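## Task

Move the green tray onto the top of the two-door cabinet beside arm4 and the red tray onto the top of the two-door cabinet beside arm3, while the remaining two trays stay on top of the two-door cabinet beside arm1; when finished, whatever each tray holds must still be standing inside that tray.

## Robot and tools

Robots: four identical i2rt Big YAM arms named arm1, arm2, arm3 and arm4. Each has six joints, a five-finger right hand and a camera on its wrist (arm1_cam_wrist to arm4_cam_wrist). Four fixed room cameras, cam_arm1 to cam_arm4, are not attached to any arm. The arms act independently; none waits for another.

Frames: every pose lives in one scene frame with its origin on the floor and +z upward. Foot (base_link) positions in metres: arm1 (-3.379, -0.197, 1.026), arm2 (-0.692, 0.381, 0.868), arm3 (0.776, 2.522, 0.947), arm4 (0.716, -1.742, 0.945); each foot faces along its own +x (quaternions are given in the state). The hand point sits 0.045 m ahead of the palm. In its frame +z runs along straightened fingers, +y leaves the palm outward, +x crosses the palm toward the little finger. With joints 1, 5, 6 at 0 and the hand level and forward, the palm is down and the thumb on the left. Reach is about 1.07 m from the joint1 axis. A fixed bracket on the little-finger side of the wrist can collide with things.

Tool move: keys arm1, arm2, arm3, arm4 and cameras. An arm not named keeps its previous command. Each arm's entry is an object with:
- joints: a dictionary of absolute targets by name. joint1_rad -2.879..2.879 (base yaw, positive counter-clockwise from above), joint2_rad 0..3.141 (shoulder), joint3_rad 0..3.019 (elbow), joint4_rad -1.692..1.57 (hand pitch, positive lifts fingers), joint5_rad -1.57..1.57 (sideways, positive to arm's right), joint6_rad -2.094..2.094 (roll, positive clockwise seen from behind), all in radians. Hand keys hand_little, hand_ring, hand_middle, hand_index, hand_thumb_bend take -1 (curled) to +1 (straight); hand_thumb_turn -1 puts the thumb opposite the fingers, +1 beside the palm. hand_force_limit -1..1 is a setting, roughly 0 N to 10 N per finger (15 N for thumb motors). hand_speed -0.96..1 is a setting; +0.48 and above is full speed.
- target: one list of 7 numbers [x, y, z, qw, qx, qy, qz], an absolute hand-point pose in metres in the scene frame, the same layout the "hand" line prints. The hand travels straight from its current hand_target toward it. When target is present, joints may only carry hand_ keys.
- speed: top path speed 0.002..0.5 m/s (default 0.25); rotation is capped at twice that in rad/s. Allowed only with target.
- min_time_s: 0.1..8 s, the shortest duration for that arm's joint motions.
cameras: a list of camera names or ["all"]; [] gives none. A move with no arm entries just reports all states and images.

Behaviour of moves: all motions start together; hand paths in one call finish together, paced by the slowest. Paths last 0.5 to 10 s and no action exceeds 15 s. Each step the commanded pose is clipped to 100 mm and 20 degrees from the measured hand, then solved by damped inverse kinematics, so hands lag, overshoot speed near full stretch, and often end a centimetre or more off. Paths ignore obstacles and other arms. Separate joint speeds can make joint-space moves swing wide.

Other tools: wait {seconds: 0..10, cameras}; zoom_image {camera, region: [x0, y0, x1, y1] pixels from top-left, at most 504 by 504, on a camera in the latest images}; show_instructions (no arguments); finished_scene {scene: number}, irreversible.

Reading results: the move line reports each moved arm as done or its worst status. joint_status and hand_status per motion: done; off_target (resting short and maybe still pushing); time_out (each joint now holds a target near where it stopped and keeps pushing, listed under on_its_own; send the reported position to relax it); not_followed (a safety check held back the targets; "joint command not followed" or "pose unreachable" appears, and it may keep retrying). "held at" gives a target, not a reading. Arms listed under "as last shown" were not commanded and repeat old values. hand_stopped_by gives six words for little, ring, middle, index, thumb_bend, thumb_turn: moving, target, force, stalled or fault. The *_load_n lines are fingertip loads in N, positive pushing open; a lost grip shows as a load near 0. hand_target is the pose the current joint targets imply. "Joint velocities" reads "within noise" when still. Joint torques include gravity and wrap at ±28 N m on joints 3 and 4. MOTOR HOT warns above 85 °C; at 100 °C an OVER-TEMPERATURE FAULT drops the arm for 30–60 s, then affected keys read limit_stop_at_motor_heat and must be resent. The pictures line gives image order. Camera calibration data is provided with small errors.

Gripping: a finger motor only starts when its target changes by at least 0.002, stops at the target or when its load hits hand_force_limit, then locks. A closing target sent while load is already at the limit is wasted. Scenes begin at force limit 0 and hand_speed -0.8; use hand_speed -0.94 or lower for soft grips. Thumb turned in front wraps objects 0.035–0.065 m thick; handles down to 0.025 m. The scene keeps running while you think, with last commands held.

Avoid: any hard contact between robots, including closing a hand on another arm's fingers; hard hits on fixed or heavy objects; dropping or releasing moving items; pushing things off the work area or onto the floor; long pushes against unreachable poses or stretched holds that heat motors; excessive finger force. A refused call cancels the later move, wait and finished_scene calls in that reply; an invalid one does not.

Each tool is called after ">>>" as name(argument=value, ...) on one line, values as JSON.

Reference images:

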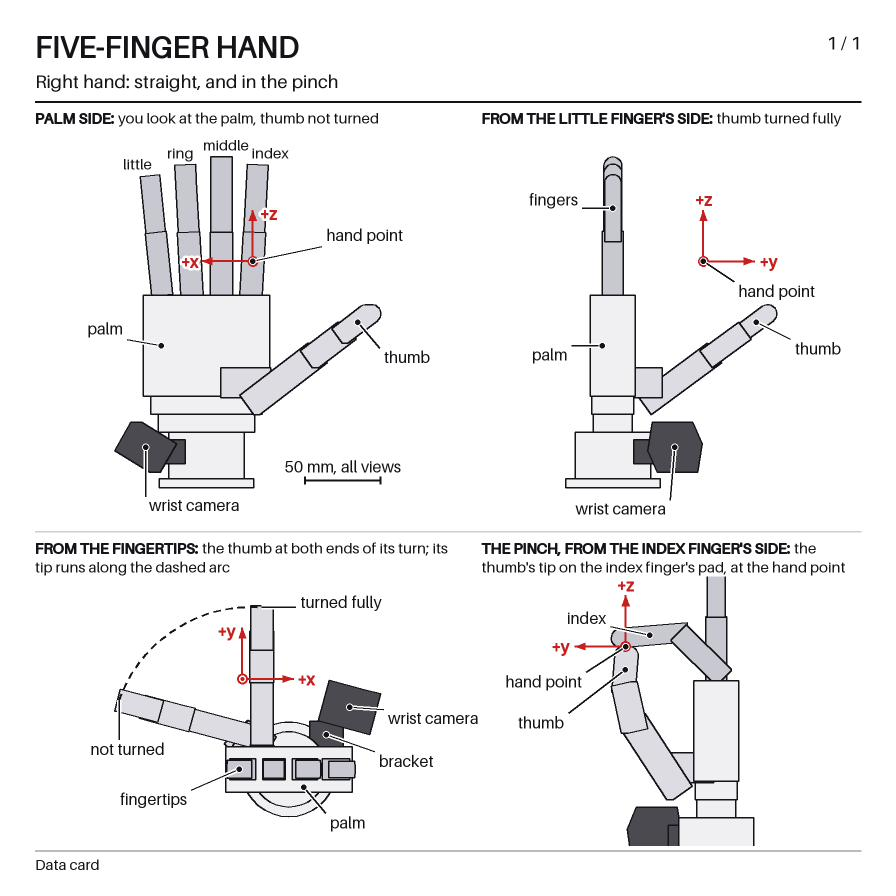

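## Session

>>> move(cameras=["all"])

Scene clock: 0.00 s.
Joint torques (N m): no reading
Motor temperatures (°C): arm1=[36 37 35 31 31 27] | arm2=[30 32 37 30 28 31] | arm3=[34 32 37 29 31 31] | arm4=[32 29 31 31 29 28]
Heat: arm1: hottest joint2_rad 37 °C; arm2: hottest joint3_rad 37 °C; arm3: hottest joint3_rad 37 °C; arm4: hottest joint1_rad 32 °C.
Joint velocities: within noise
arm1.joint_positions: joint1_rad=+0.882 joint2_rad=+0.640 joint3_rad=+1.452 joint4_rad=-1.315 joint5_rad=-0.213 joint6_rad=-1.491 hand_little=+1.000 hand_ring=+1.000 hand_middle=+1.000 hand_index=+1.000 hand_thumb_turn=+1.000 hand_thumb_bend=+1.000 hand_force_limit=+0.000 hand_speed=-0.800
arm1.joint_status: not commanded
arm1.hand_stopped_by: target,target,target,target,target,target
arm1.little_load_n: 0.0
arm1.ring_load_n: 0.0
arm1.middle_load_n: 0.0
arm1.index_load_n: 0.0
arm1.thumb_bend_load_n: 0.0
arm1.thumb_turn_load_n: 0.0
arm1.hand: x=-3.5371 y=-0.3763 z=+1.5533 quat_wxyz=(+0.406, +0.397, -0.756, +0.326) (m; scene frame)
arm1.hand_target: x=-3.5362 y=-0.3751 z=+1.5629 quat_wxyz=(+0.414, +0.395, -0.750, +0.330) (m; scene frame)
arm1.hand_status: not commanded
arm2.joint_positions: joint1_rad=+0.022 joint2_rad=+0.640 joint3_rad=+1.450 joint4_rad=-1.182 joint5_rad=+0.227 joint6_rad=-0.984 hand_little=+1.000 hand_ring=+1.000 hand_middle=+1.000 hand_index=+1.000 hand_thumb_turn=+1.000 hand_thumb_bend=+1.000 hand_force_limit=+0.000 hand_speed=-0.800
arm2.joint_status: not commanded
arm2.hand_stopped_by: target,target,target,target,target,target
arm2.little_load_n: 0.0
arm2.ring_load_n: 0.0
arm2.middle_load_n: 0.0
arm2.index_load_n: 0.0
arm2.thumb_bend_load_n: 0.0
arm2.thumb_turn_load_n: 0.0
arm2.hand: x=-0.9290 y=+0.4396 z=+1.4112 quat_wxyz=(+0.564, -0.265, -0.775, +0.102) (m; scene frame)
arm2.hand_target: x=-0.9265 y=+0.4398 z=+1.4200 quat_wxyz=(+0.572, -0.264, -0.769, +0.105) (m; scene frame)
arm2.hand_status: not commanded
arm3.joint_positions: joint1_rad=-0.361 joint2_rad=+0.604 joint3_rad=+1.439 joint4_rad=-1.543 joint5_rad=+0.193 joint6_rad=-1.401 hand_little=+1.000 hand_ring=+1.000 hand_middle=+1.000 hand_index=+1.000 hand_thumb_turn=+1.000 hand_thumb_bend=+1.000 hand_force_limit=+0.000 hand_speed=-0.800
arm3.joint_status: not commanded
arm3.hand_stopped_by: target,target,target,target,target,target
arm3.little_load_n: 0.0
arm3.ring_load_n: 0.0
arm3.middle_load_n: 0.0
arm3.index_load_n: 0.0
arm3.thumb_bend_load_n: 0.0
arm3.thumb_turn_load_n: 0.0
arm3.hand: x=+0.9592 y=+2.4575 z=+1.4358 quat_wxyz=(+0.008, +0.903, -0.037, +0.427) (m; scene frame)
arm3.hand_target: x=+0.9578 y=+2.4571 z=+1.4436 quat_wxyz=(+0.005, +0.899, -0.038, +0.436) (m; scene frame)
arm3.hand_status: not commanded
arm4.joint_positions: joint1_rad=+0.146 joint2_rad=+0.623 joint3_rad=+1.381 joint4_rad=-1.611 joint5_rad=+0.107 joint6_rad=-1.068 hand_little=+1.000 hand_ring=+1.000 hand_middle=+1.000 hand_index=+1.000 hand_thumb_turn=+1.000 hand_thumb_bend=+1.000 hand_force_limit=+0.000 hand_speed=-0.800
arm4.joint_status: not commanded
arm4.hand_stopped_by: target,target,target,target,target,target
arm4.little_load_n: 0.0
arm4.ring_load_n: 0.0
arm4.middle_load_n: 0.0
arm4.index_load_n: 0.0
arm4.thumb_bend_load_n: 0.0
arm4.thumb_turn_load_n: 0.0
arm4.hand: x=+0.8436 y=-1.8552 z=+1.3803 quat_wxyz=(+0.031, +0.836, -0.418, +0.354) (m; scene frame)
arm4.hand_target: x=+0.8439 y=-1.8553 z=+1.3900 quat_wxyz=(+0.030, +0.831, -0.416, +0.367) (m; scene frame)
arm4.hand_status: not commanded
pictures: arm1_cam_wrist, arm2_cam_wrist, arm3_cam_wrist, arm4_cam_wrist, cam_arm1, cam_arm2, cam_arm3, cam_arm4
camera_calibration:
arm1_cam_wrist: T_world_to_cam=[[-0.928469, 0.360105, 0.0909417, -3.29422], [0.248298, 0.783908, -0.569066, 2.06482], [-0.276213, -0.505779, -0.817248, 0.220893], [0, 0, 0, 1]] pos_world=[-3.51026, -0.320643, 1.65513]
arm2_cam_wrist: T_world_to_cam=[[0.243651, 0.938532, -0.244524, 0.156815], [0.727614, -0.343587, -0.593739, 1.66185], [-0.641258, -0.0332536, -0.766604, 0.623341], [0, 0, 0, 1]] pos_world=[-0.847674, 0.444544, 1.50291]
arm3_cam_wrist: T_world_to_cam=[[0.126001, -0.983325, 0.131129, 2.11662], [-0.928912, -0.163346, -0.332326, 1.7696], [0.348204, -0.079934, -0.934004, 1.31429], [0, 0, 0, 1]] pos_world=[0.919463, 2.47544, 1.53809]
arm4_cam_wrist: T_world_to_cam=[[-0.613801, -0.78495, -0.084271, -0.817599], [-0.77132, 0.619022, -0.147909, 1.99846], [0.168267, -0.0257867, -0.985404, 1.27908], [0, 0, 0, 1]] pos_world=[0.82438, -1.84588, 1.4871]

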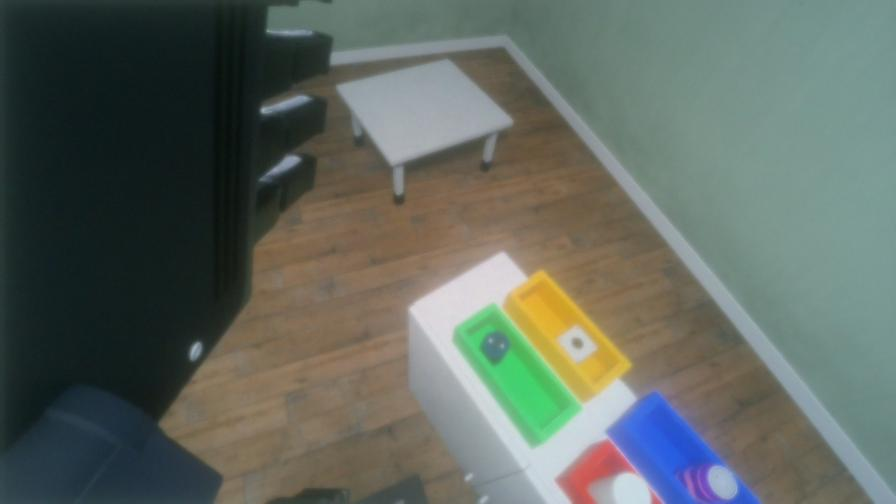

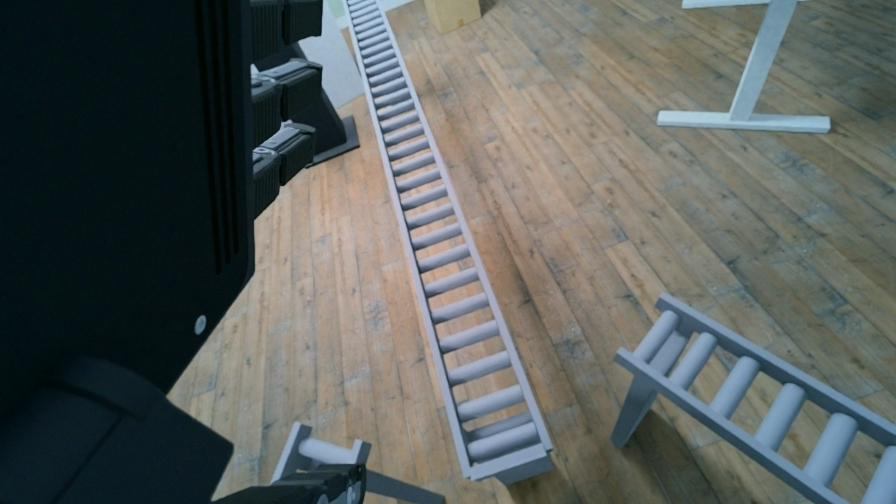

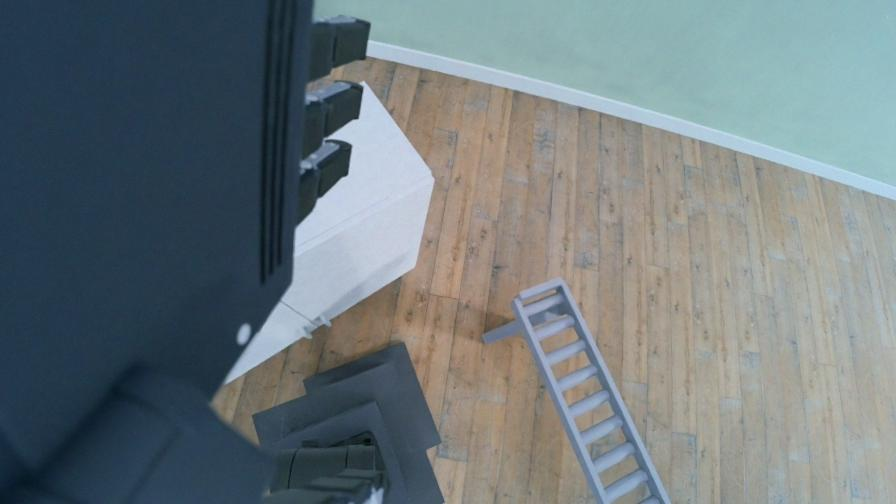

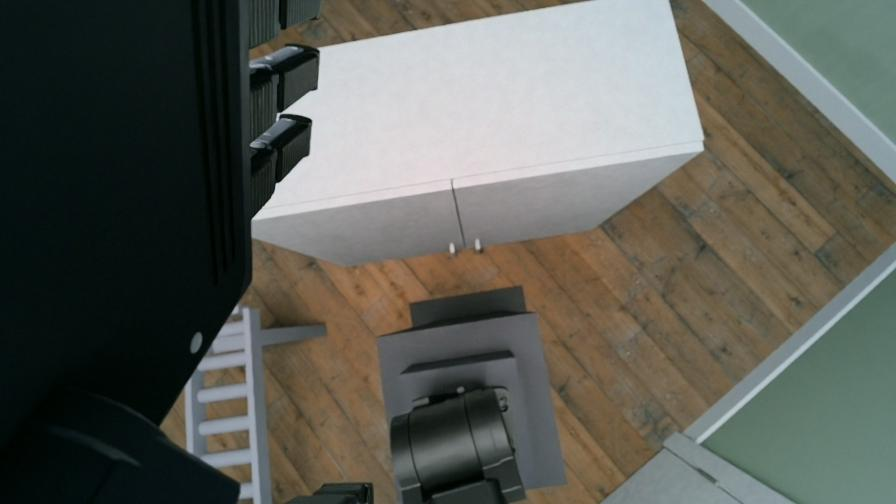

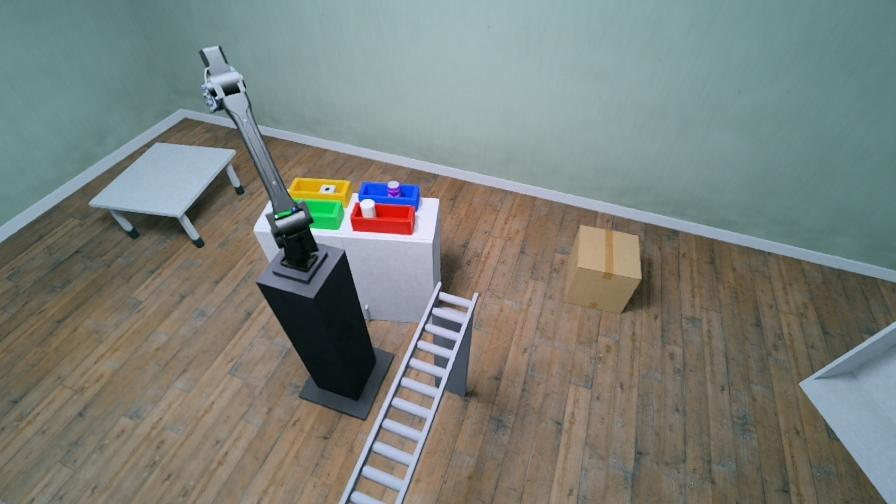

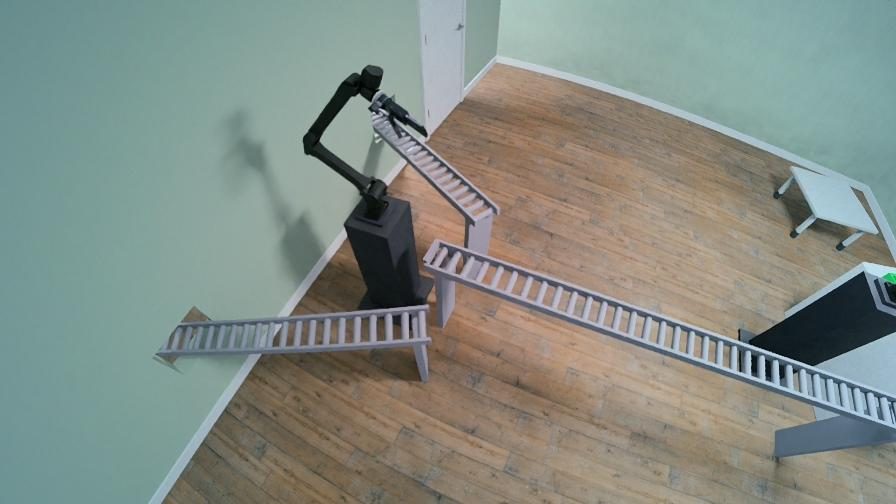

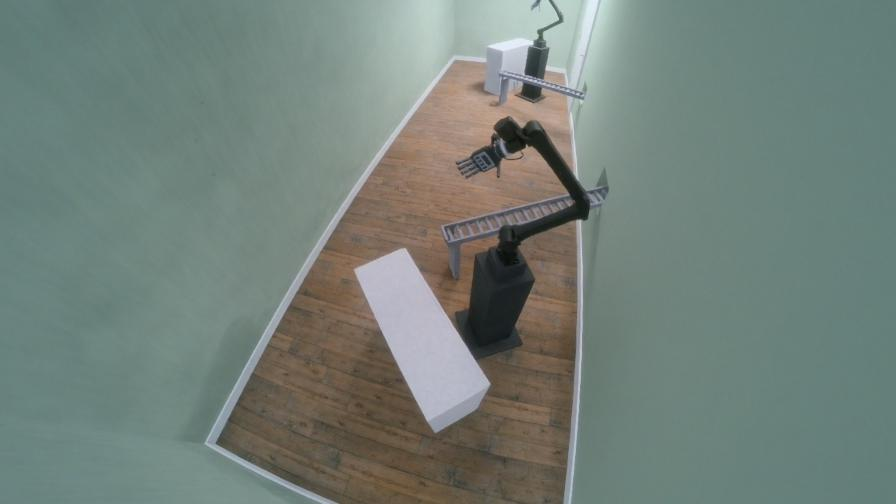

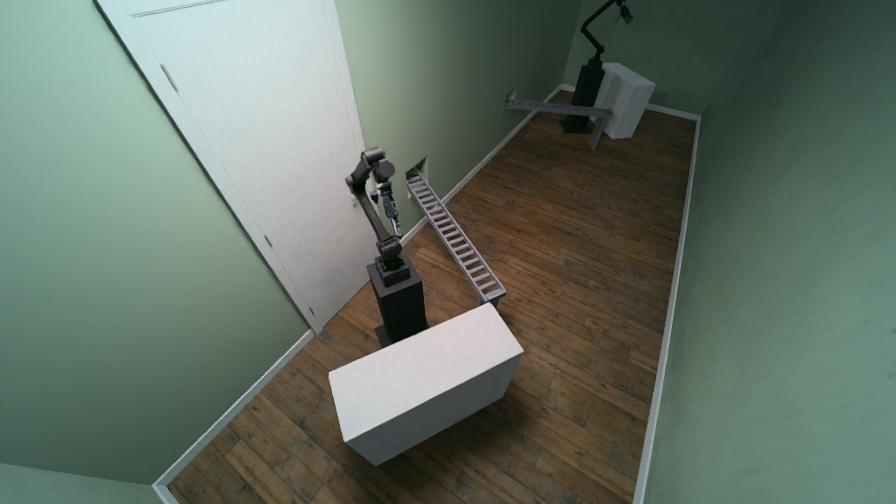

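>>> zoom_image(camera="cam_arm1", region=[240, 150, 460, 274])

>>> zoom_image(camera="arm1_cam_wrist", region=[392, 240, 860, 504])

>>> zoom_image(camera="cam_arm3", region=[320, 210, 560, 450])

>>> zoom_image(camera="cam_arm4", region=[310, 270, 550, 480])

Scaled by 2.291 from the camera's 896x504 image, which has a finer 1280x720 frame.

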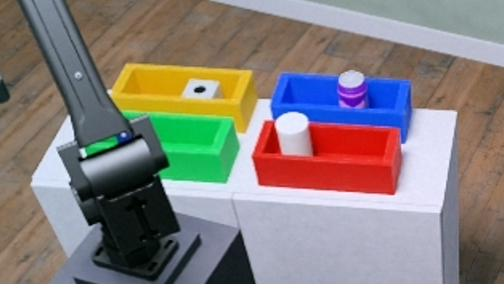

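Scaled by 1.077 from the camera's 896x504 image, which has a finer 1280x720 frame.

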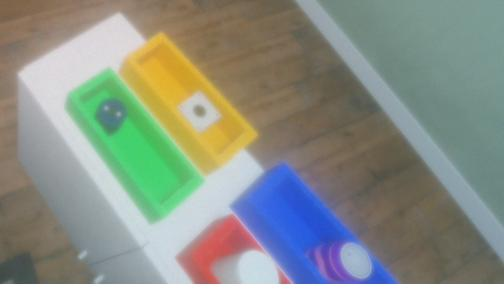

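Scaled by 2.100 from the camera's 896x504 image, which has a finer 1280x720 frame.

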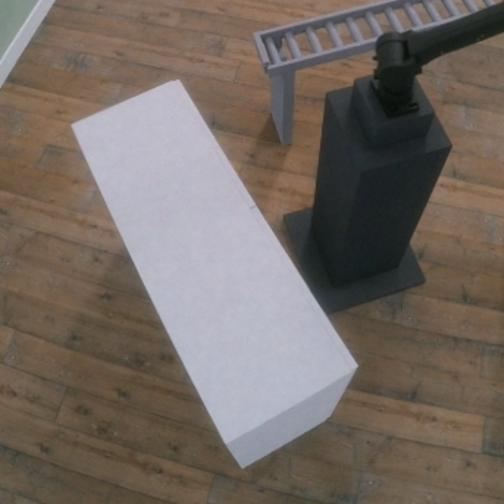

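Scaled by 2.100 from the camera's 896x504 image, which has a finer 1280x720 frame.

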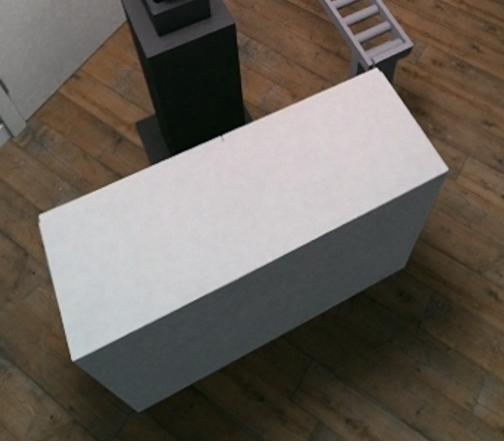

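>>> move(arm1={"target": [-3.80, -0.20, 1.12, 0.153, -0.6903, -0.6903, 0.153], "speed": 0.35, "joints": {"hand_little": 0.65, "hand_ring": 0.65, "hand_middle": 0.65, "hand_index": 0.65, "hand_thumb_bend": 0.4, "hand_thumb_turn": -1, "hand_speed": 0}}, arm2={"joints": {"hand_little": 0.65, "hand_ring": 0.65, "hand_middle": 0.65, "hand_index": 0.65, "hand_thumb_bend": 0.4, "hand_thumb_turn": -1, "hand_speed": 0}}, arm3={"joints": {"hand_little": 0.65, "hand_ring": 0.65, "hand_middle": 0.65, "hand_index": 0.65, "hand_thumb_bend": 0.4, "hand_thumb_turn": -1, "hand_speed": 0}}, arm4={"joints": {"hand_little": 0.65, "hand_ring": 0.65, "hand_middle": 0.65, "hand_index": 0.65, "hand_thumb_bend": 0.4, "hand_thumb_turn": -1, "hand_speed": 0}}, cameras=["arm1_cam_wrist", "cam_arm1"])

Scene clock: 15.80 s.
Joint torques (N m): arm1=[0.97 -6.77 11.66 0.76 0.06 0.11] | arm2=[0.32 0.91 9.99 1.99 0.16 -0.02] | arm3=[0.44 2.73 9.7 1.95 0.09 0.03] | arm4=[-1.2 1.96 10.89 1.51 -0.02 -0.01]
Motor temperatures (°C): arm1=[35 37 36 31 31 27] | arm2=[30 32 39 31 28 31] | arm3=[34 32 39 29 31 31] | arm4=[32 29 33 31 29 28]
Heat: arm1: hottest joint2_rad 37 °C; arm2: hottest joint3_rad 39 °C; arm3: hottest joint3_rad 39 °C; arm4: hottest joint3_rad 33 °C.
move: arm1 off_target; arm2 done; arm3 done; arm4 done
Joint velocities: within noise
arm1.joint_positions: joint1_rad=-0.093 joint2_rad=+1.361 joint3_rad=+0.914 joint4_rad=-0.738 joint5_rad=-0.015 joint6_rad=-0.070 hand_little=+0.650 hand_ring=+0.650 hand_middle=+0.650 hand_index=+0.650 hand_thumb_turn=-1.000 hand_thumb_bend=+0.400 hand_force_limit=+0.000 hand_speed=+0.000
arm1.joint_status: all done
arm1.hand_stopped_by: target,target,target,target,target,target
arm1.little_load_n: 0.0
arm1.ring_load_n: 0.0
arm1.middle_load_n: 0.0
arm1.index_load_n: 0.0
arm1.thumb_bend_load_n: 0.0
arm1.thumb_turn_load_n: 0.0
arm1.hand: x=-3.7765 y=-0.2030 z=+1.1073 quat_wxyz=(+0.137, -0.688, -0.698, +0.140) (m; scene frame)
arm1.hand_target: x=-3.7990 y=-0.2000 z=+1.1205 quat_wxyz=(+0.153, -0.690, -0.690, +0.153) (m; scene frame)
arm1.hand_status: off_target (0.027 m and 2.6 deg from the pose sent, 0.537 m and 137.8 deg at the start)
arm2.joint_positions: joint1_rad=+0.022 joint2_rad=+0.640 joint3_rad=+1.450 joint4_rad=-1.182 joint5_rad=+0.227 joint6_rad=-0.984 hand_little=+0.650 hand_ring=+0.650 hand_middle=+0.650 hand_index=+0.650 hand_thumb_turn=-1.000 hand_thumb_bend=+0.400 hand_force_limit=+0.000 hand_speed=+0.000
arm2.joint_status: all done
arm2.hand_stopped_by: target,target,target,target,target,target
arm2.little_load_n: 0.0
arm2.ring_load_n: 0.0
arm2.middle_load_n: 0.0
arm2.index_load_n: 0.0
arm2.thumb_bend_load_n: 0.0
arm2.thumb_turn_load_n: 0.0
arm2.hand: x=-0.9290 y=+0.4395 z=+1.4112 quat_wxyz=(+0.564, -0.265, -0.775, +0.102) (m; scene frame)
arm2.hand_target: x=-0.9265 y=+0.4398 z=+1.4200 quat_wxyz=(+0.572, -0.264, -0.769, +0.105) (m; scene frame)
arm2.hand_status: not commanded
arm3.joint_positions: joint1_rad=-0.361 joint2_rad=+0.604 joint3_rad=+1.439 joint4_rad=-1.543 joint5_rad=+0.193 joint6_rad=-1.401 hand_little=+0.650 hand_ring=+0.650 hand_middle=+0.650 hand_index=+0.650 hand_thumb_turn=-1.000 hand_thumb_bend=+0.400 hand_force_limit=+0.000 hand_speed=+0.000
arm3.joint_status: all done
arm3.hand_stopped_by: target,target,target,target,target,target
arm3.little_load_n: 0.0
arm3.ring_load_n: 0.0
arm3.middle_load_n: 0.0
arm3.index_load_n: 0.0
arm3.thumb_bend_load_n: 0.0
arm3.thumb_turn_load_n: 0.0
arm3.hand: x=+0.9592 y=+2.4575 z=+1.4358 quat_wxyz=(+0.007, +0.903, -0.037, +0.427) (m; scene frame)
arm3.hand_target: x=+0.9578 y=+2.4572 z=+1.4435 quat_wxyz=(+0.005, +0.899, -0.038, +0.436) (m; scene frame)
arm3.hand_status: not commanded
arm4.joint_positions: joint1_rad=+0.146 joint2_rad=+0.623 joint3_rad=+1.381 joint4_rad=-1.611 joint5_rad=+0.107 joint6_rad=-1.068 hand_little=+0.650 hand_ring=+0.650 hand_middle=+0.650 hand_index=+0.650 hand_thumb_turn=-1.000 hand_thumb_bend=+0.400 hand_force_limit=+0.000 hand_speed=+0.000
arm4.joint_status: all done
arm4.hand_stopped_by: target,target,target,target,target,target
arm4.little_load_n: 0.0
arm4.ring_load_n: 0.0
arm4.middle_load_n: 0.0
arm4.index_load_n: 0.0
arm4.thumb_bend_load_n: 0.0
arm4.thumb_turn_load_n: 0.0
arm4.hand: x=+0.8437 y=-1.8552 z=+1.3802 quat_wxyz=(+0.031, +0.836, -0.418, +0.354) (m; scene frame)
arm4.hand_target: x=+0.8440 y=-1.8553 z=+1.3900 quat_wxyz=(+0.030, +0.832, -0.416, +0.367) (m; scene frame)
arm4.hand_status: not commanded
pictures: arm1_cam_wrist, cam_arm1
camera_calibration:
arm1_cam_wrist: T_world_to_cam=[[0.88192, 0.301829, -0.3621, 3.7884], [0.425217, -0.84094, 0.334679, 1.07219], [-0.203489, -0.449132, -0.869985, 0.222404], [0, 0, 0, 1]] pos_world=[-3.75172, -0.141914, 1.20643]

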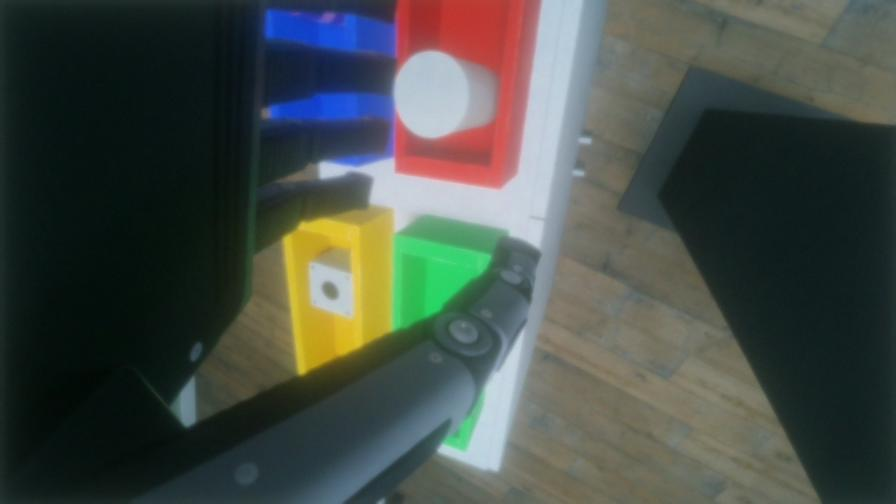

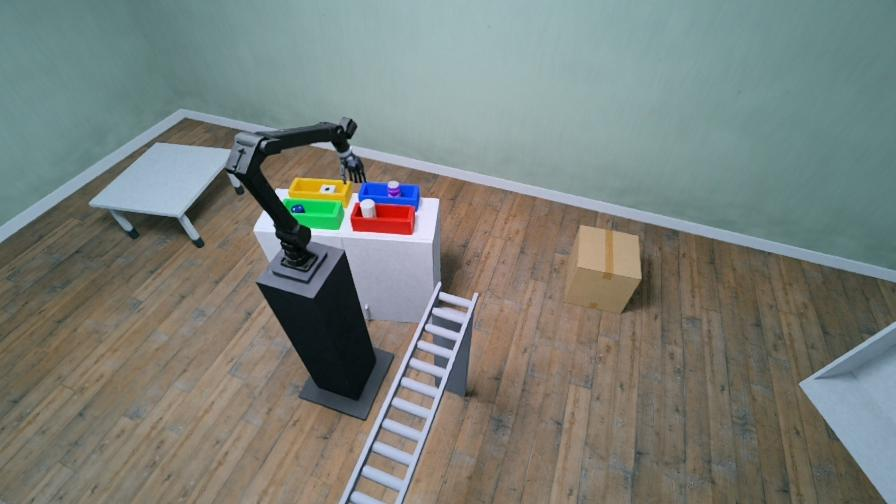

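>>> zoom_image(camera="arm1_cam_wrist", region=[260, 0, 640, 214])

>>> zoom_image(camera="cam_arm1", region=[240, 160, 450, 264])

Scaled by 1.326 from the camera's 896x504 image, which has a finer 1280x720 frame.

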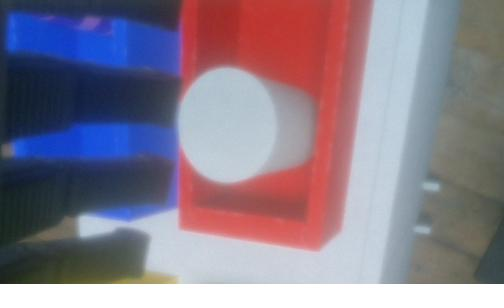

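Scaled by 2.400 from the camera's 896x504 image, which has a finer 1280x720 frame.

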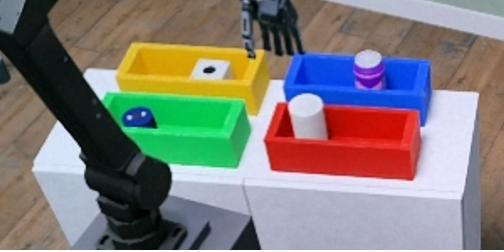

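>>> move(arm1={"target": [-3.915, -0.11, 1.03, 0.1310, -0.5909, -0.7771, 0.1722], "speed": 0.25}, cameras=["arm1_cam_wrist"])

>>> zoom_image(camera="arm1_cam_wrist", region=[250, 0, 750, 504])

Scene clock: 43.27 s.
Joint torques (N m): arm1=[1.03 -11.75 10.88 0.14 -0.3 -0.05] | arm2=[0.32 0.26 9.88 2.18 0.13 -0.01] | arm3=[0.44 2.73 9.7 1.95 0.08 0.03] | arm4=[-1.49 1.49 10.92 1.57 -0.03 0]
Motor temperatures (°C): arm1=[35 37 41 31 31 27] | arm2=[30 32 41 31 28 31] | arm3=[34 32 40 29 31 31] | arm4=[32 29 35 31 29 28]
Heat: arm1: hottest joint3_rad 41 °C; arm2: hottest joint3_rad 41 °C; arm3: hottest joint3_rad 40 °C; arm4: hottest joint3_rad 35 °C.
move: arm1 off_target
Joint velocities: within noise
arm1.joint_positions: joint1_rad=-0.263 joint2_rad=+1.806 joint3_rad=+1.212 joint4_rad=-0.609 joint5_rad=-0.186 joint6_rad=-0.455 hand_little=+0.650 hand_ring=+0.650 hand_middle=+0.650 hand_index=+0.650 hand_thumb_turn=-1.000 hand_thumb_bend=+0.400 hand_force_limit=+0.000 hand_speed=+0.000
arm1.joint_status: not commanded
arm1.hand_stopped_by: target,target,target,target,target,target
arm1.little_load_n: 0.0
arm1.ring_load_n: -0.5
arm1.middle_load_n: 0.0
arm1.index_load_n: 0.0
arm1.thumb_bend_load_n: 0.0
arm1.thumb_turn_load_n: 0.0
arm1.hand: x=-3.8987 y=-0.1161 z=+1.0265 quat_wxyz=(+0.124, -0.595, -0.776, +0.169) (m; scene frame)
arm1.hand_target: x=-3.9144 y=-0.1100 z=+1.0303 quat_wxyz=(+0.131, -0.591, -0.777, +0.172) (m; scene frame)
arm1.hand_status: off_target (0.018 m and 1.1 deg from the pose sent, 0.184 m and 14.9 deg at the start)
arm2, arm3, arm4: as last shown
arm2.thumb_turn_load_n: 0.5
arm3.thumb_turn_load_n: 0.5
pictures: arm1_cam_wrist
camera_calibration:
arm1_cam_wrist: T_world_to_cam=[[0.770777, 0.505269, -0.388081, 3.45763], [0.62807, -0.704835, 0.329752, 2.03599], [-0.106919, -0.497907, -0.860614, 0.527482], [0, 0, 0, 1]] pos_world=[-3.8874, -0.0493595, 1.12443]

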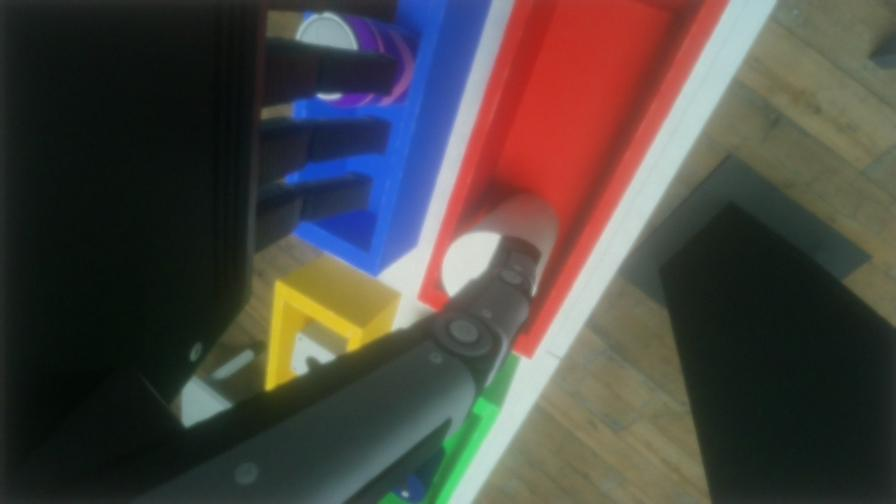

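Scaled by 1.000.

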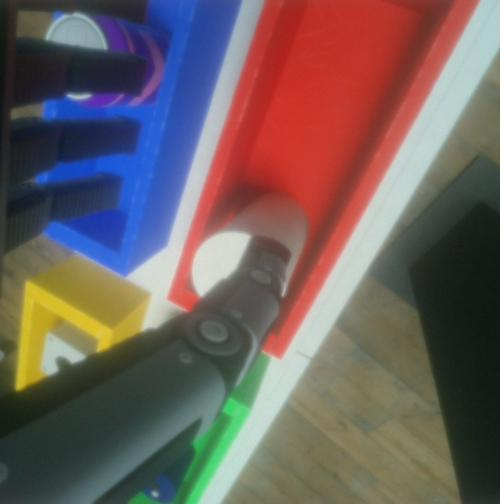

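>>> move(arm1={"target": [-3.8248, -0.0952, 0.93, 0.1314, -0.5929, -0.7755, 0.1719], "speed": 0.2})

>>> move(arm1={"target": [-3.8248, -0.0952, 0.823, 0.1314, -0.5929, -0.7755, 0.1719], "speed": 0.12}, cameras=["arm1_cam_wrist"])

Scene clock: 61.03 s.
Joint torques (N m): arm1=[0.73 -10.64 5.61 0.9 -0.32 -0.04] | arm2=[0.79 1.03 9.85 2.06 0.16 -0.05] | arm3=[0.44 2.78 9.7 1.96 0.08 0.03] | arm4=[-1.44 1.9 10.85 1.48 -0.03 -0.02]
Motor temperatures (°C): arm1=[35 38 42 31 31 27] | arm2=[30 31 42 31 28 31] | arm3=[34 32 41 29 31 31] | arm4=[32 29 36 31 29 28]
Heat: arm1: hottest joint3_rad 42 °C; arm2: hottest joint3_rad 42 °C; arm3: hottest joint3_rad 41 °C; arm4: hottest joint3_rad 36 °C.
move: arm1 done
Joint velocities: within noise
arm1.joint_positions: joint1_rad=-0.341 joint2_rad=+1.828 joint3_rad=+0.934 joint4_rad=-0.303 joint5_rad=-0.214 joint6_rad=-0.527 hand_little=+0.650 hand_ring=+0.650 hand_middle=+0.650 hand_index=+0.650 hand_thumb_turn=-1.000 hand_thumb_bend=+0.400 hand_force_limit=+0.000 hand_speed=+0.000
arm1.joint_status: not commanded
arm1.hand_stopped_by: target,target,target,target,target,target
arm1.little_load_n: 0.0
arm1.ring_load_n: 0.0
arm1.middle_load_n: 0.0
arm1.index_load_n: 0.0
arm1.thumb_bend_load_n: 0.0
arm1.thumb_turn_load_n: 0.0
arm1.hand: x=-3.8268 y=-0.0978 z=+0.9384 quat_wxyz=(+0.133, -0.594, -0.775, +0.173) (m; scene frame)
arm1.hand_target: x=-3.8245 y=-0.0953 z=+0.9301 quat_wxyz=(+0.131, -0.593, -0.776, +0.172) (m; scene frame)
arm1.hand_status: done (0.009 m and 0.2 deg from the pose sent, 0.123 m and 1.0 deg at the start)
arm2, arm3, arm4: as last shown
arm2.thumb_turn_load_n: 0.0
arm3.thumb_turn_load_n: 0.0
pictures: none

Scene clock: 62.70 s.
Joint torques (N m): arm1=[0.67 -11.75 5.35 0.83 -0.32 -0.05] | arm2=[0.44 0.44 9.95 2.11 0.16 -0.01] | arm3=[0.44 2.78 9.7 1.95 0.08 0.03] | arm4=[-1.2 1.96 10.88 1.66 -0.04 -0.01]
Motor temperatures (°C): arm1=[35 38 42 31 31 27] | arm2=[30 31 42 31 28 31] | arm3=[34 32 41 29 31 31] | arm4=[32 29 36 31 29 28]
Heat: arm1: hottest joint3_rad 42 °C; arm2: hottest joint3_rad 42 °C; arm3: hottest joint3_rad 41 °C; arm4: hottest joint3_rad 36 °C.
move: arm1 done
Joint velocities: within noise
arm1.joint_positions: joint1_rad=-0.343 joint2_rad=+2.096 joint3_rad=+0.923 joint4_rad=-0.043 joint5_rad=-0.216 joint6_rad=-0.531 hand_little=+0.650 hand_ring=+0.650 hand_middle=+0.650 hand_index=+0.650 hand_thumb_turn=-1.000 hand_thumb_bend=+0.400 hand_force_limit=+0.000 hand_speed=+0.000
arm1.joint_status: not commanded
arm1.hand_stopped_by: target,target,target,target,target,target
arm1.little_load_n: 0.0
arm1.ring_load_n: 0.0
arm1.middle_load_n: 0.0
arm1.index_load_n: 0.0
arm1.thumb_bend_load_n: 0.0
arm1.thumb_turn_load_n: 0.0
arm1.hand: x=-3.8177 y=-0.1013 z=+0.8277 quat_wxyz=(+0.124, -0.595, -0.776, +0.169) (m; scene frame)
arm1.hand_target: x=-3.8247 y=-0.0952 z=+0.8233 quat_wxyz=(+0.131, -0.593, -0.776, +0.172) (m; scene frame)
arm1.hand_status: done (0.010 m and 0.9 deg from the pose sent, 0.116 m and 0.3 deg at the start)
arm2, arm3, arm4: as last shown
arm3.index_load_n: 0.5
pictures: arm1_cam_wrist
camera_calibration:
arm1_cam_wrist: T_world_to_cam=[[0.770267, 0.504606, -0.38995, 3.31018], [0.628351, -0.704968, 0.328932, 2.0628], [-0.108921, -0.498391, -0.860083, 0.364317], [0, 0, 0, 1]] pos_world=[-3.8062, -0.0345586, 0.925627]

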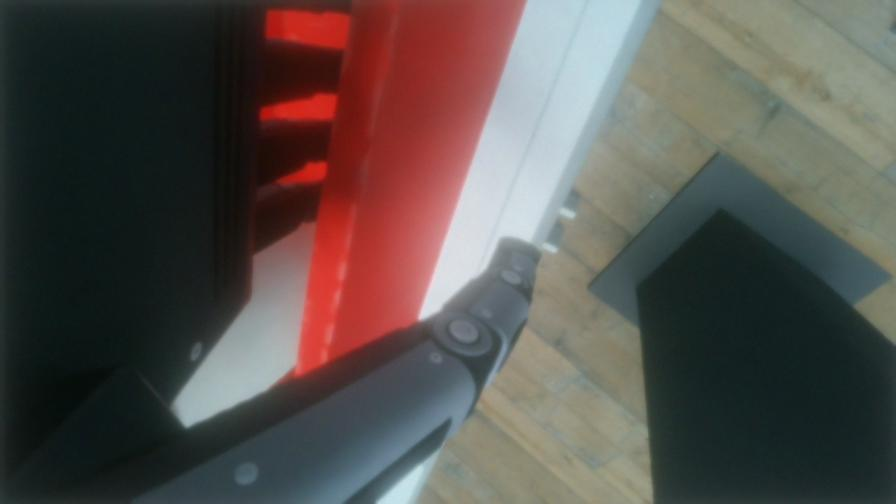

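>>> move(arm1={"target": [-3.8095, -0.1439, 0.823, 0.1314, -0.5929, -0.7755, 0.1719], "speed": 0.04}, cameras=["arm1_cam_wrist", "cam_arm1"])

>>> zoom_image(camera="cam_arm1", region=[240, 160, 450, 264])

Scene clock: 67.67 s.
Joint torques (N m): arm1=[2.14 -13.33 3.28 0.87 -0.13 0.1] | arm2=[0.38 0.56 9.92 2.09 0.19 -0.01] | arm3=[0.44 2.78 9.72 1.95 0.09 0.03] | arm4=[-1.67 1.79 10.82 1.54 -0.02 -0.02]
Motor temperatures (°C): arm1=[35 38 41 31 31 27] | arm2=[30 31 42 31 28 31] | arm3=[34 32 41 29 31 31] | arm4=[32 29 36 31 29 28]
Heat: arm1: hottest joint3_rad 41 °C; arm2: hottest joint3_rad 42 °C; arm3: hottest joint3_rad 41 °C; arm4: hottest joint3_rad 36 °C.
move: arm1 done
Joint velocities: within noise
arm1.joint_positions: joint1_rad=-0.262 joint2_rad=+2.096 joint3_rad=+0.858 joint4_rad=+0.033 joint5_rad=-0.184 joint6_rad=-0.458 hand_little=+0.650 hand_ring=+0.650 hand_middle=+0.650 hand_index=+0.650 hand_thumb_turn=-1.000 hand_thumb_bend=+0.400 hand_force_limit=+0.000 hand_speed=+0.000
arm1.joint_status: not commanded
arm1.hand_stopped_by: target,target,target,target,target,target
arm1.little_load_n: 0.0
arm1.ring_load_n: -0.5
arm1.middle_load_n: 0.0
arm1.index_load_n: 0.0
arm1.thumb_bend_load_n: 0.0
arm1.thumb_turn_load_n: 0.0
arm1.hand: x=-3.8043 y=-0.1404 z=+0.8194 quat_wxyz=(+0.123, -0.594, -0.777, +0.167) (m; scene frame)
arm1.hand_target: x=-3.8095 y=-0.1439 z=+0.8230 quat_wxyz=(+0.131, -0.593, -0.776, +0.172) (m; scene frame)
arm1.hand_status: done (0.007 m and 1.1 deg from the pose sent, 0.044 m and 0.9 deg at the start)
arm2, arm3, arm4: as last shown
arm3.index_load_n: 0.0
pictures: arm1_cam_wrist, cam_arm1
camera_calibration:
arm1_cam_wrist: T_world_to_cam=[[0.770954, 0.507798, -0.38441, 3.31485], [0.62842, -0.704624, 0.329534, 2.02935], [-0.103528, -0.495626, -0.862344, 0.36193], [0, 0, 0, 1]] pos_world=[-3.79341, -0.0739631, 0.917629]

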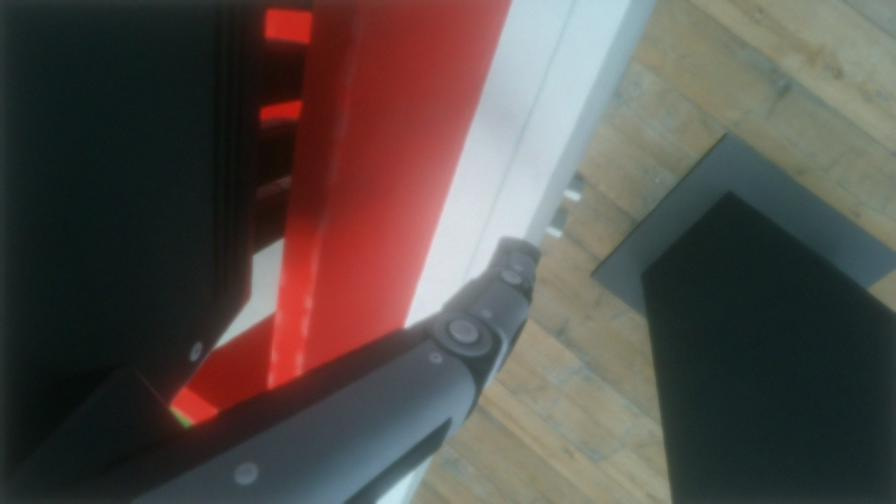

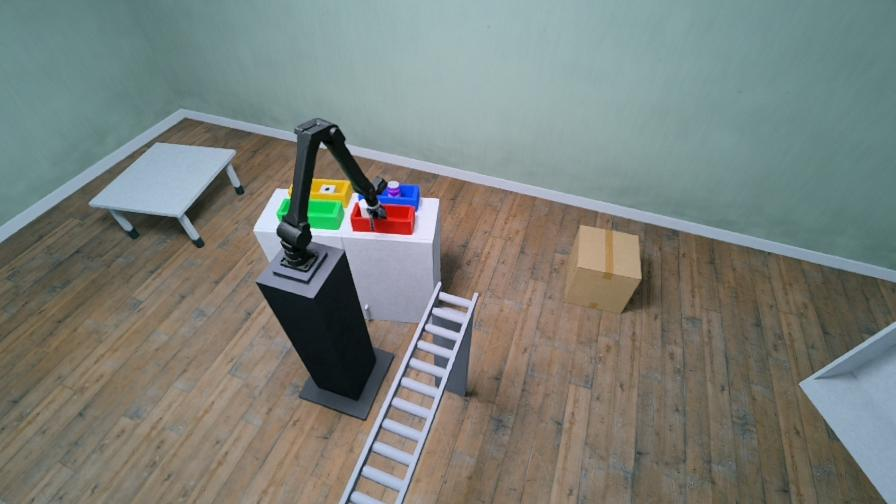

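Scaled by 2.400 from the camera's 896x504 image, which has a finer 1280x720 frame.

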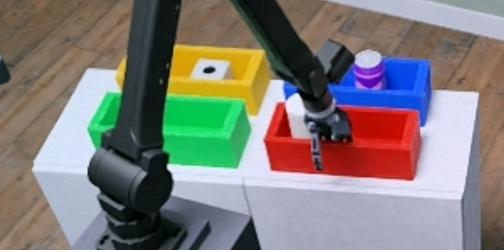

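>>> move(arm1={"target": [-3.7667, -0.1261, 0.823, 0.1314, -0.5929, -0.7755, 0.1719], "speed": 0.04}, cameras=["arm1_cam_wrist", "cam_arm1"])

>>> zoom_image(camera="cam_arm1", region=[240, 160, 450, 264])

Scene clock: 72.27 s.
Joint torques (N m): arm1=[0.38 -13.16 2.37 0.69 -0.2 -0.05] | arm2=[0.56 0.5 10.06 1.99 0.17 -0.01] | arm3=[0.5 2.73 9.7 1.96 0.09 0.03] | arm4=[-1.26 1.79 10.85 1.63 0 -0.03]
Motor temperatures (°C): arm1=[35 38 41 31 31 27] | arm2=[30 31 43 31 28 31] | arm3=[34 32 42 29 31 31] | arm4=[32 29 36 31 29 28]
Heat: arm1: hottest joint3_rad 41 °C; arm2: hottest joint3_rad 43 °C; arm3: hottest joint3_rad 42 °C; arm4: hottest joint3_rad 36 °C.
move: arm1 done
Joint velocities: within noise
arm1.joint_positions: joint1_rad=-0.310 joint2_rad=+2.069 joint3_rad=+0.757 joint4_rad=+0.096 joint5_rad=-0.208 joint6_rad=-0.503 hand_little=+0.650 hand_ring=+0.650 hand_middle=+0.650 hand_index=+0.650 hand_thumb_turn=-1.000 hand_thumb_bend=+0.400 hand_force_limit=+0.000 hand_speed=+0.000
arm1.joint_status: not commanded
arm1.hand_stopped_by: target,target,target,target,target,target
arm1.little_load_n: 0.0
arm1.ring_load_n: 0.0
arm1.middle_load_n: 0.0
arm1.index_load_n: 0.0
arm1.thumb_bend_load_n: 0.0
arm1.thumb_turn_load_n: 0.0
arm1.hand: x=-3.7650 y=-0.1320 z=+0.8174 quat_wxyz=(+0.121, -0.594, -0.777, +0.170) (m; scene frame)
arm1.hand_target: x=-3.7667 y=-0.1261 z=+0.8229 quat_wxyz=(+0.131, -0.593, -0.776, +0.172) (m; scene frame)
arm1.hand_status: done (0.008 m and 1.2 deg from the pose sent, 0.040 m and 1.1 deg at the start)
arm2, arm3, arm4: as last shown
arm2.index_load_n: 0.5
arm2.thumb_turn_load_n: 0.5
arm4.thumb_turn_load_n: 0.5
pictures: arm1_cam_wrist, cam_arm1
camera_calibration:
arm1_cam_wrist: T_world_to_cam=[[0.76996, 0.506464, -0.388143, 3.27864], [0.629766, -0.7011, 0.334445, 2.01274], [-0.102742, -0.501949, -0.858773, 0.367607], [0, 0, 0, 1]] pos_world=[-3.75421, -0.0648594, 0.915118]

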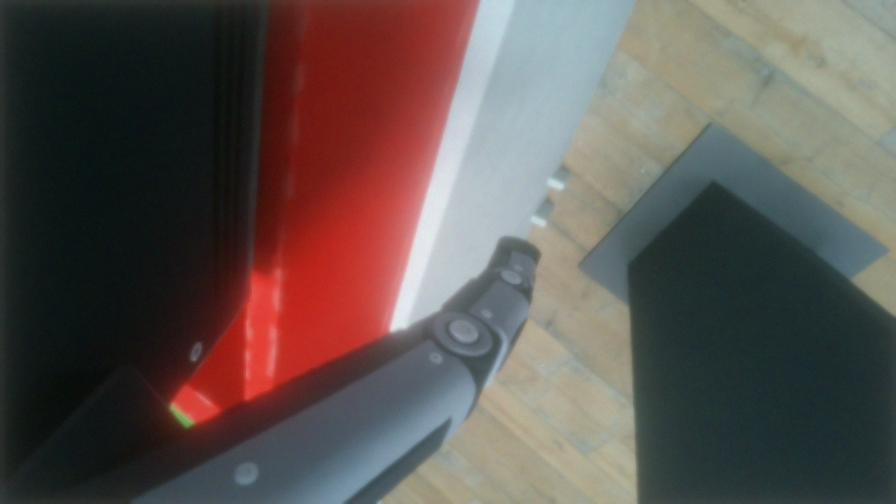

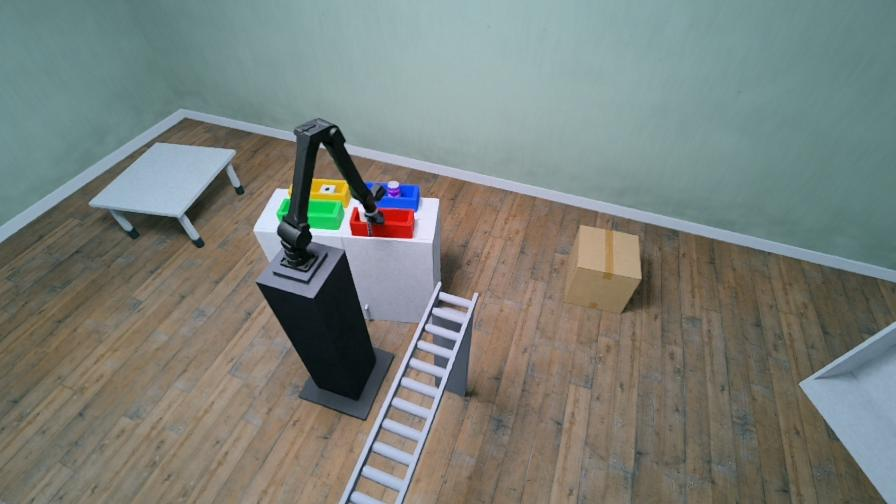

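Scaled by 2.400 from the camera's 896x504 image, which has a finer 1280x720 frame.

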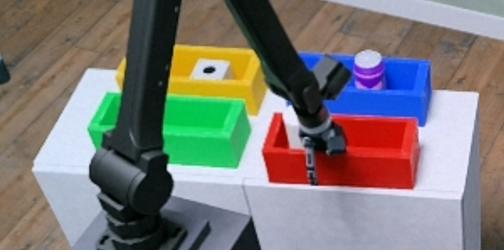

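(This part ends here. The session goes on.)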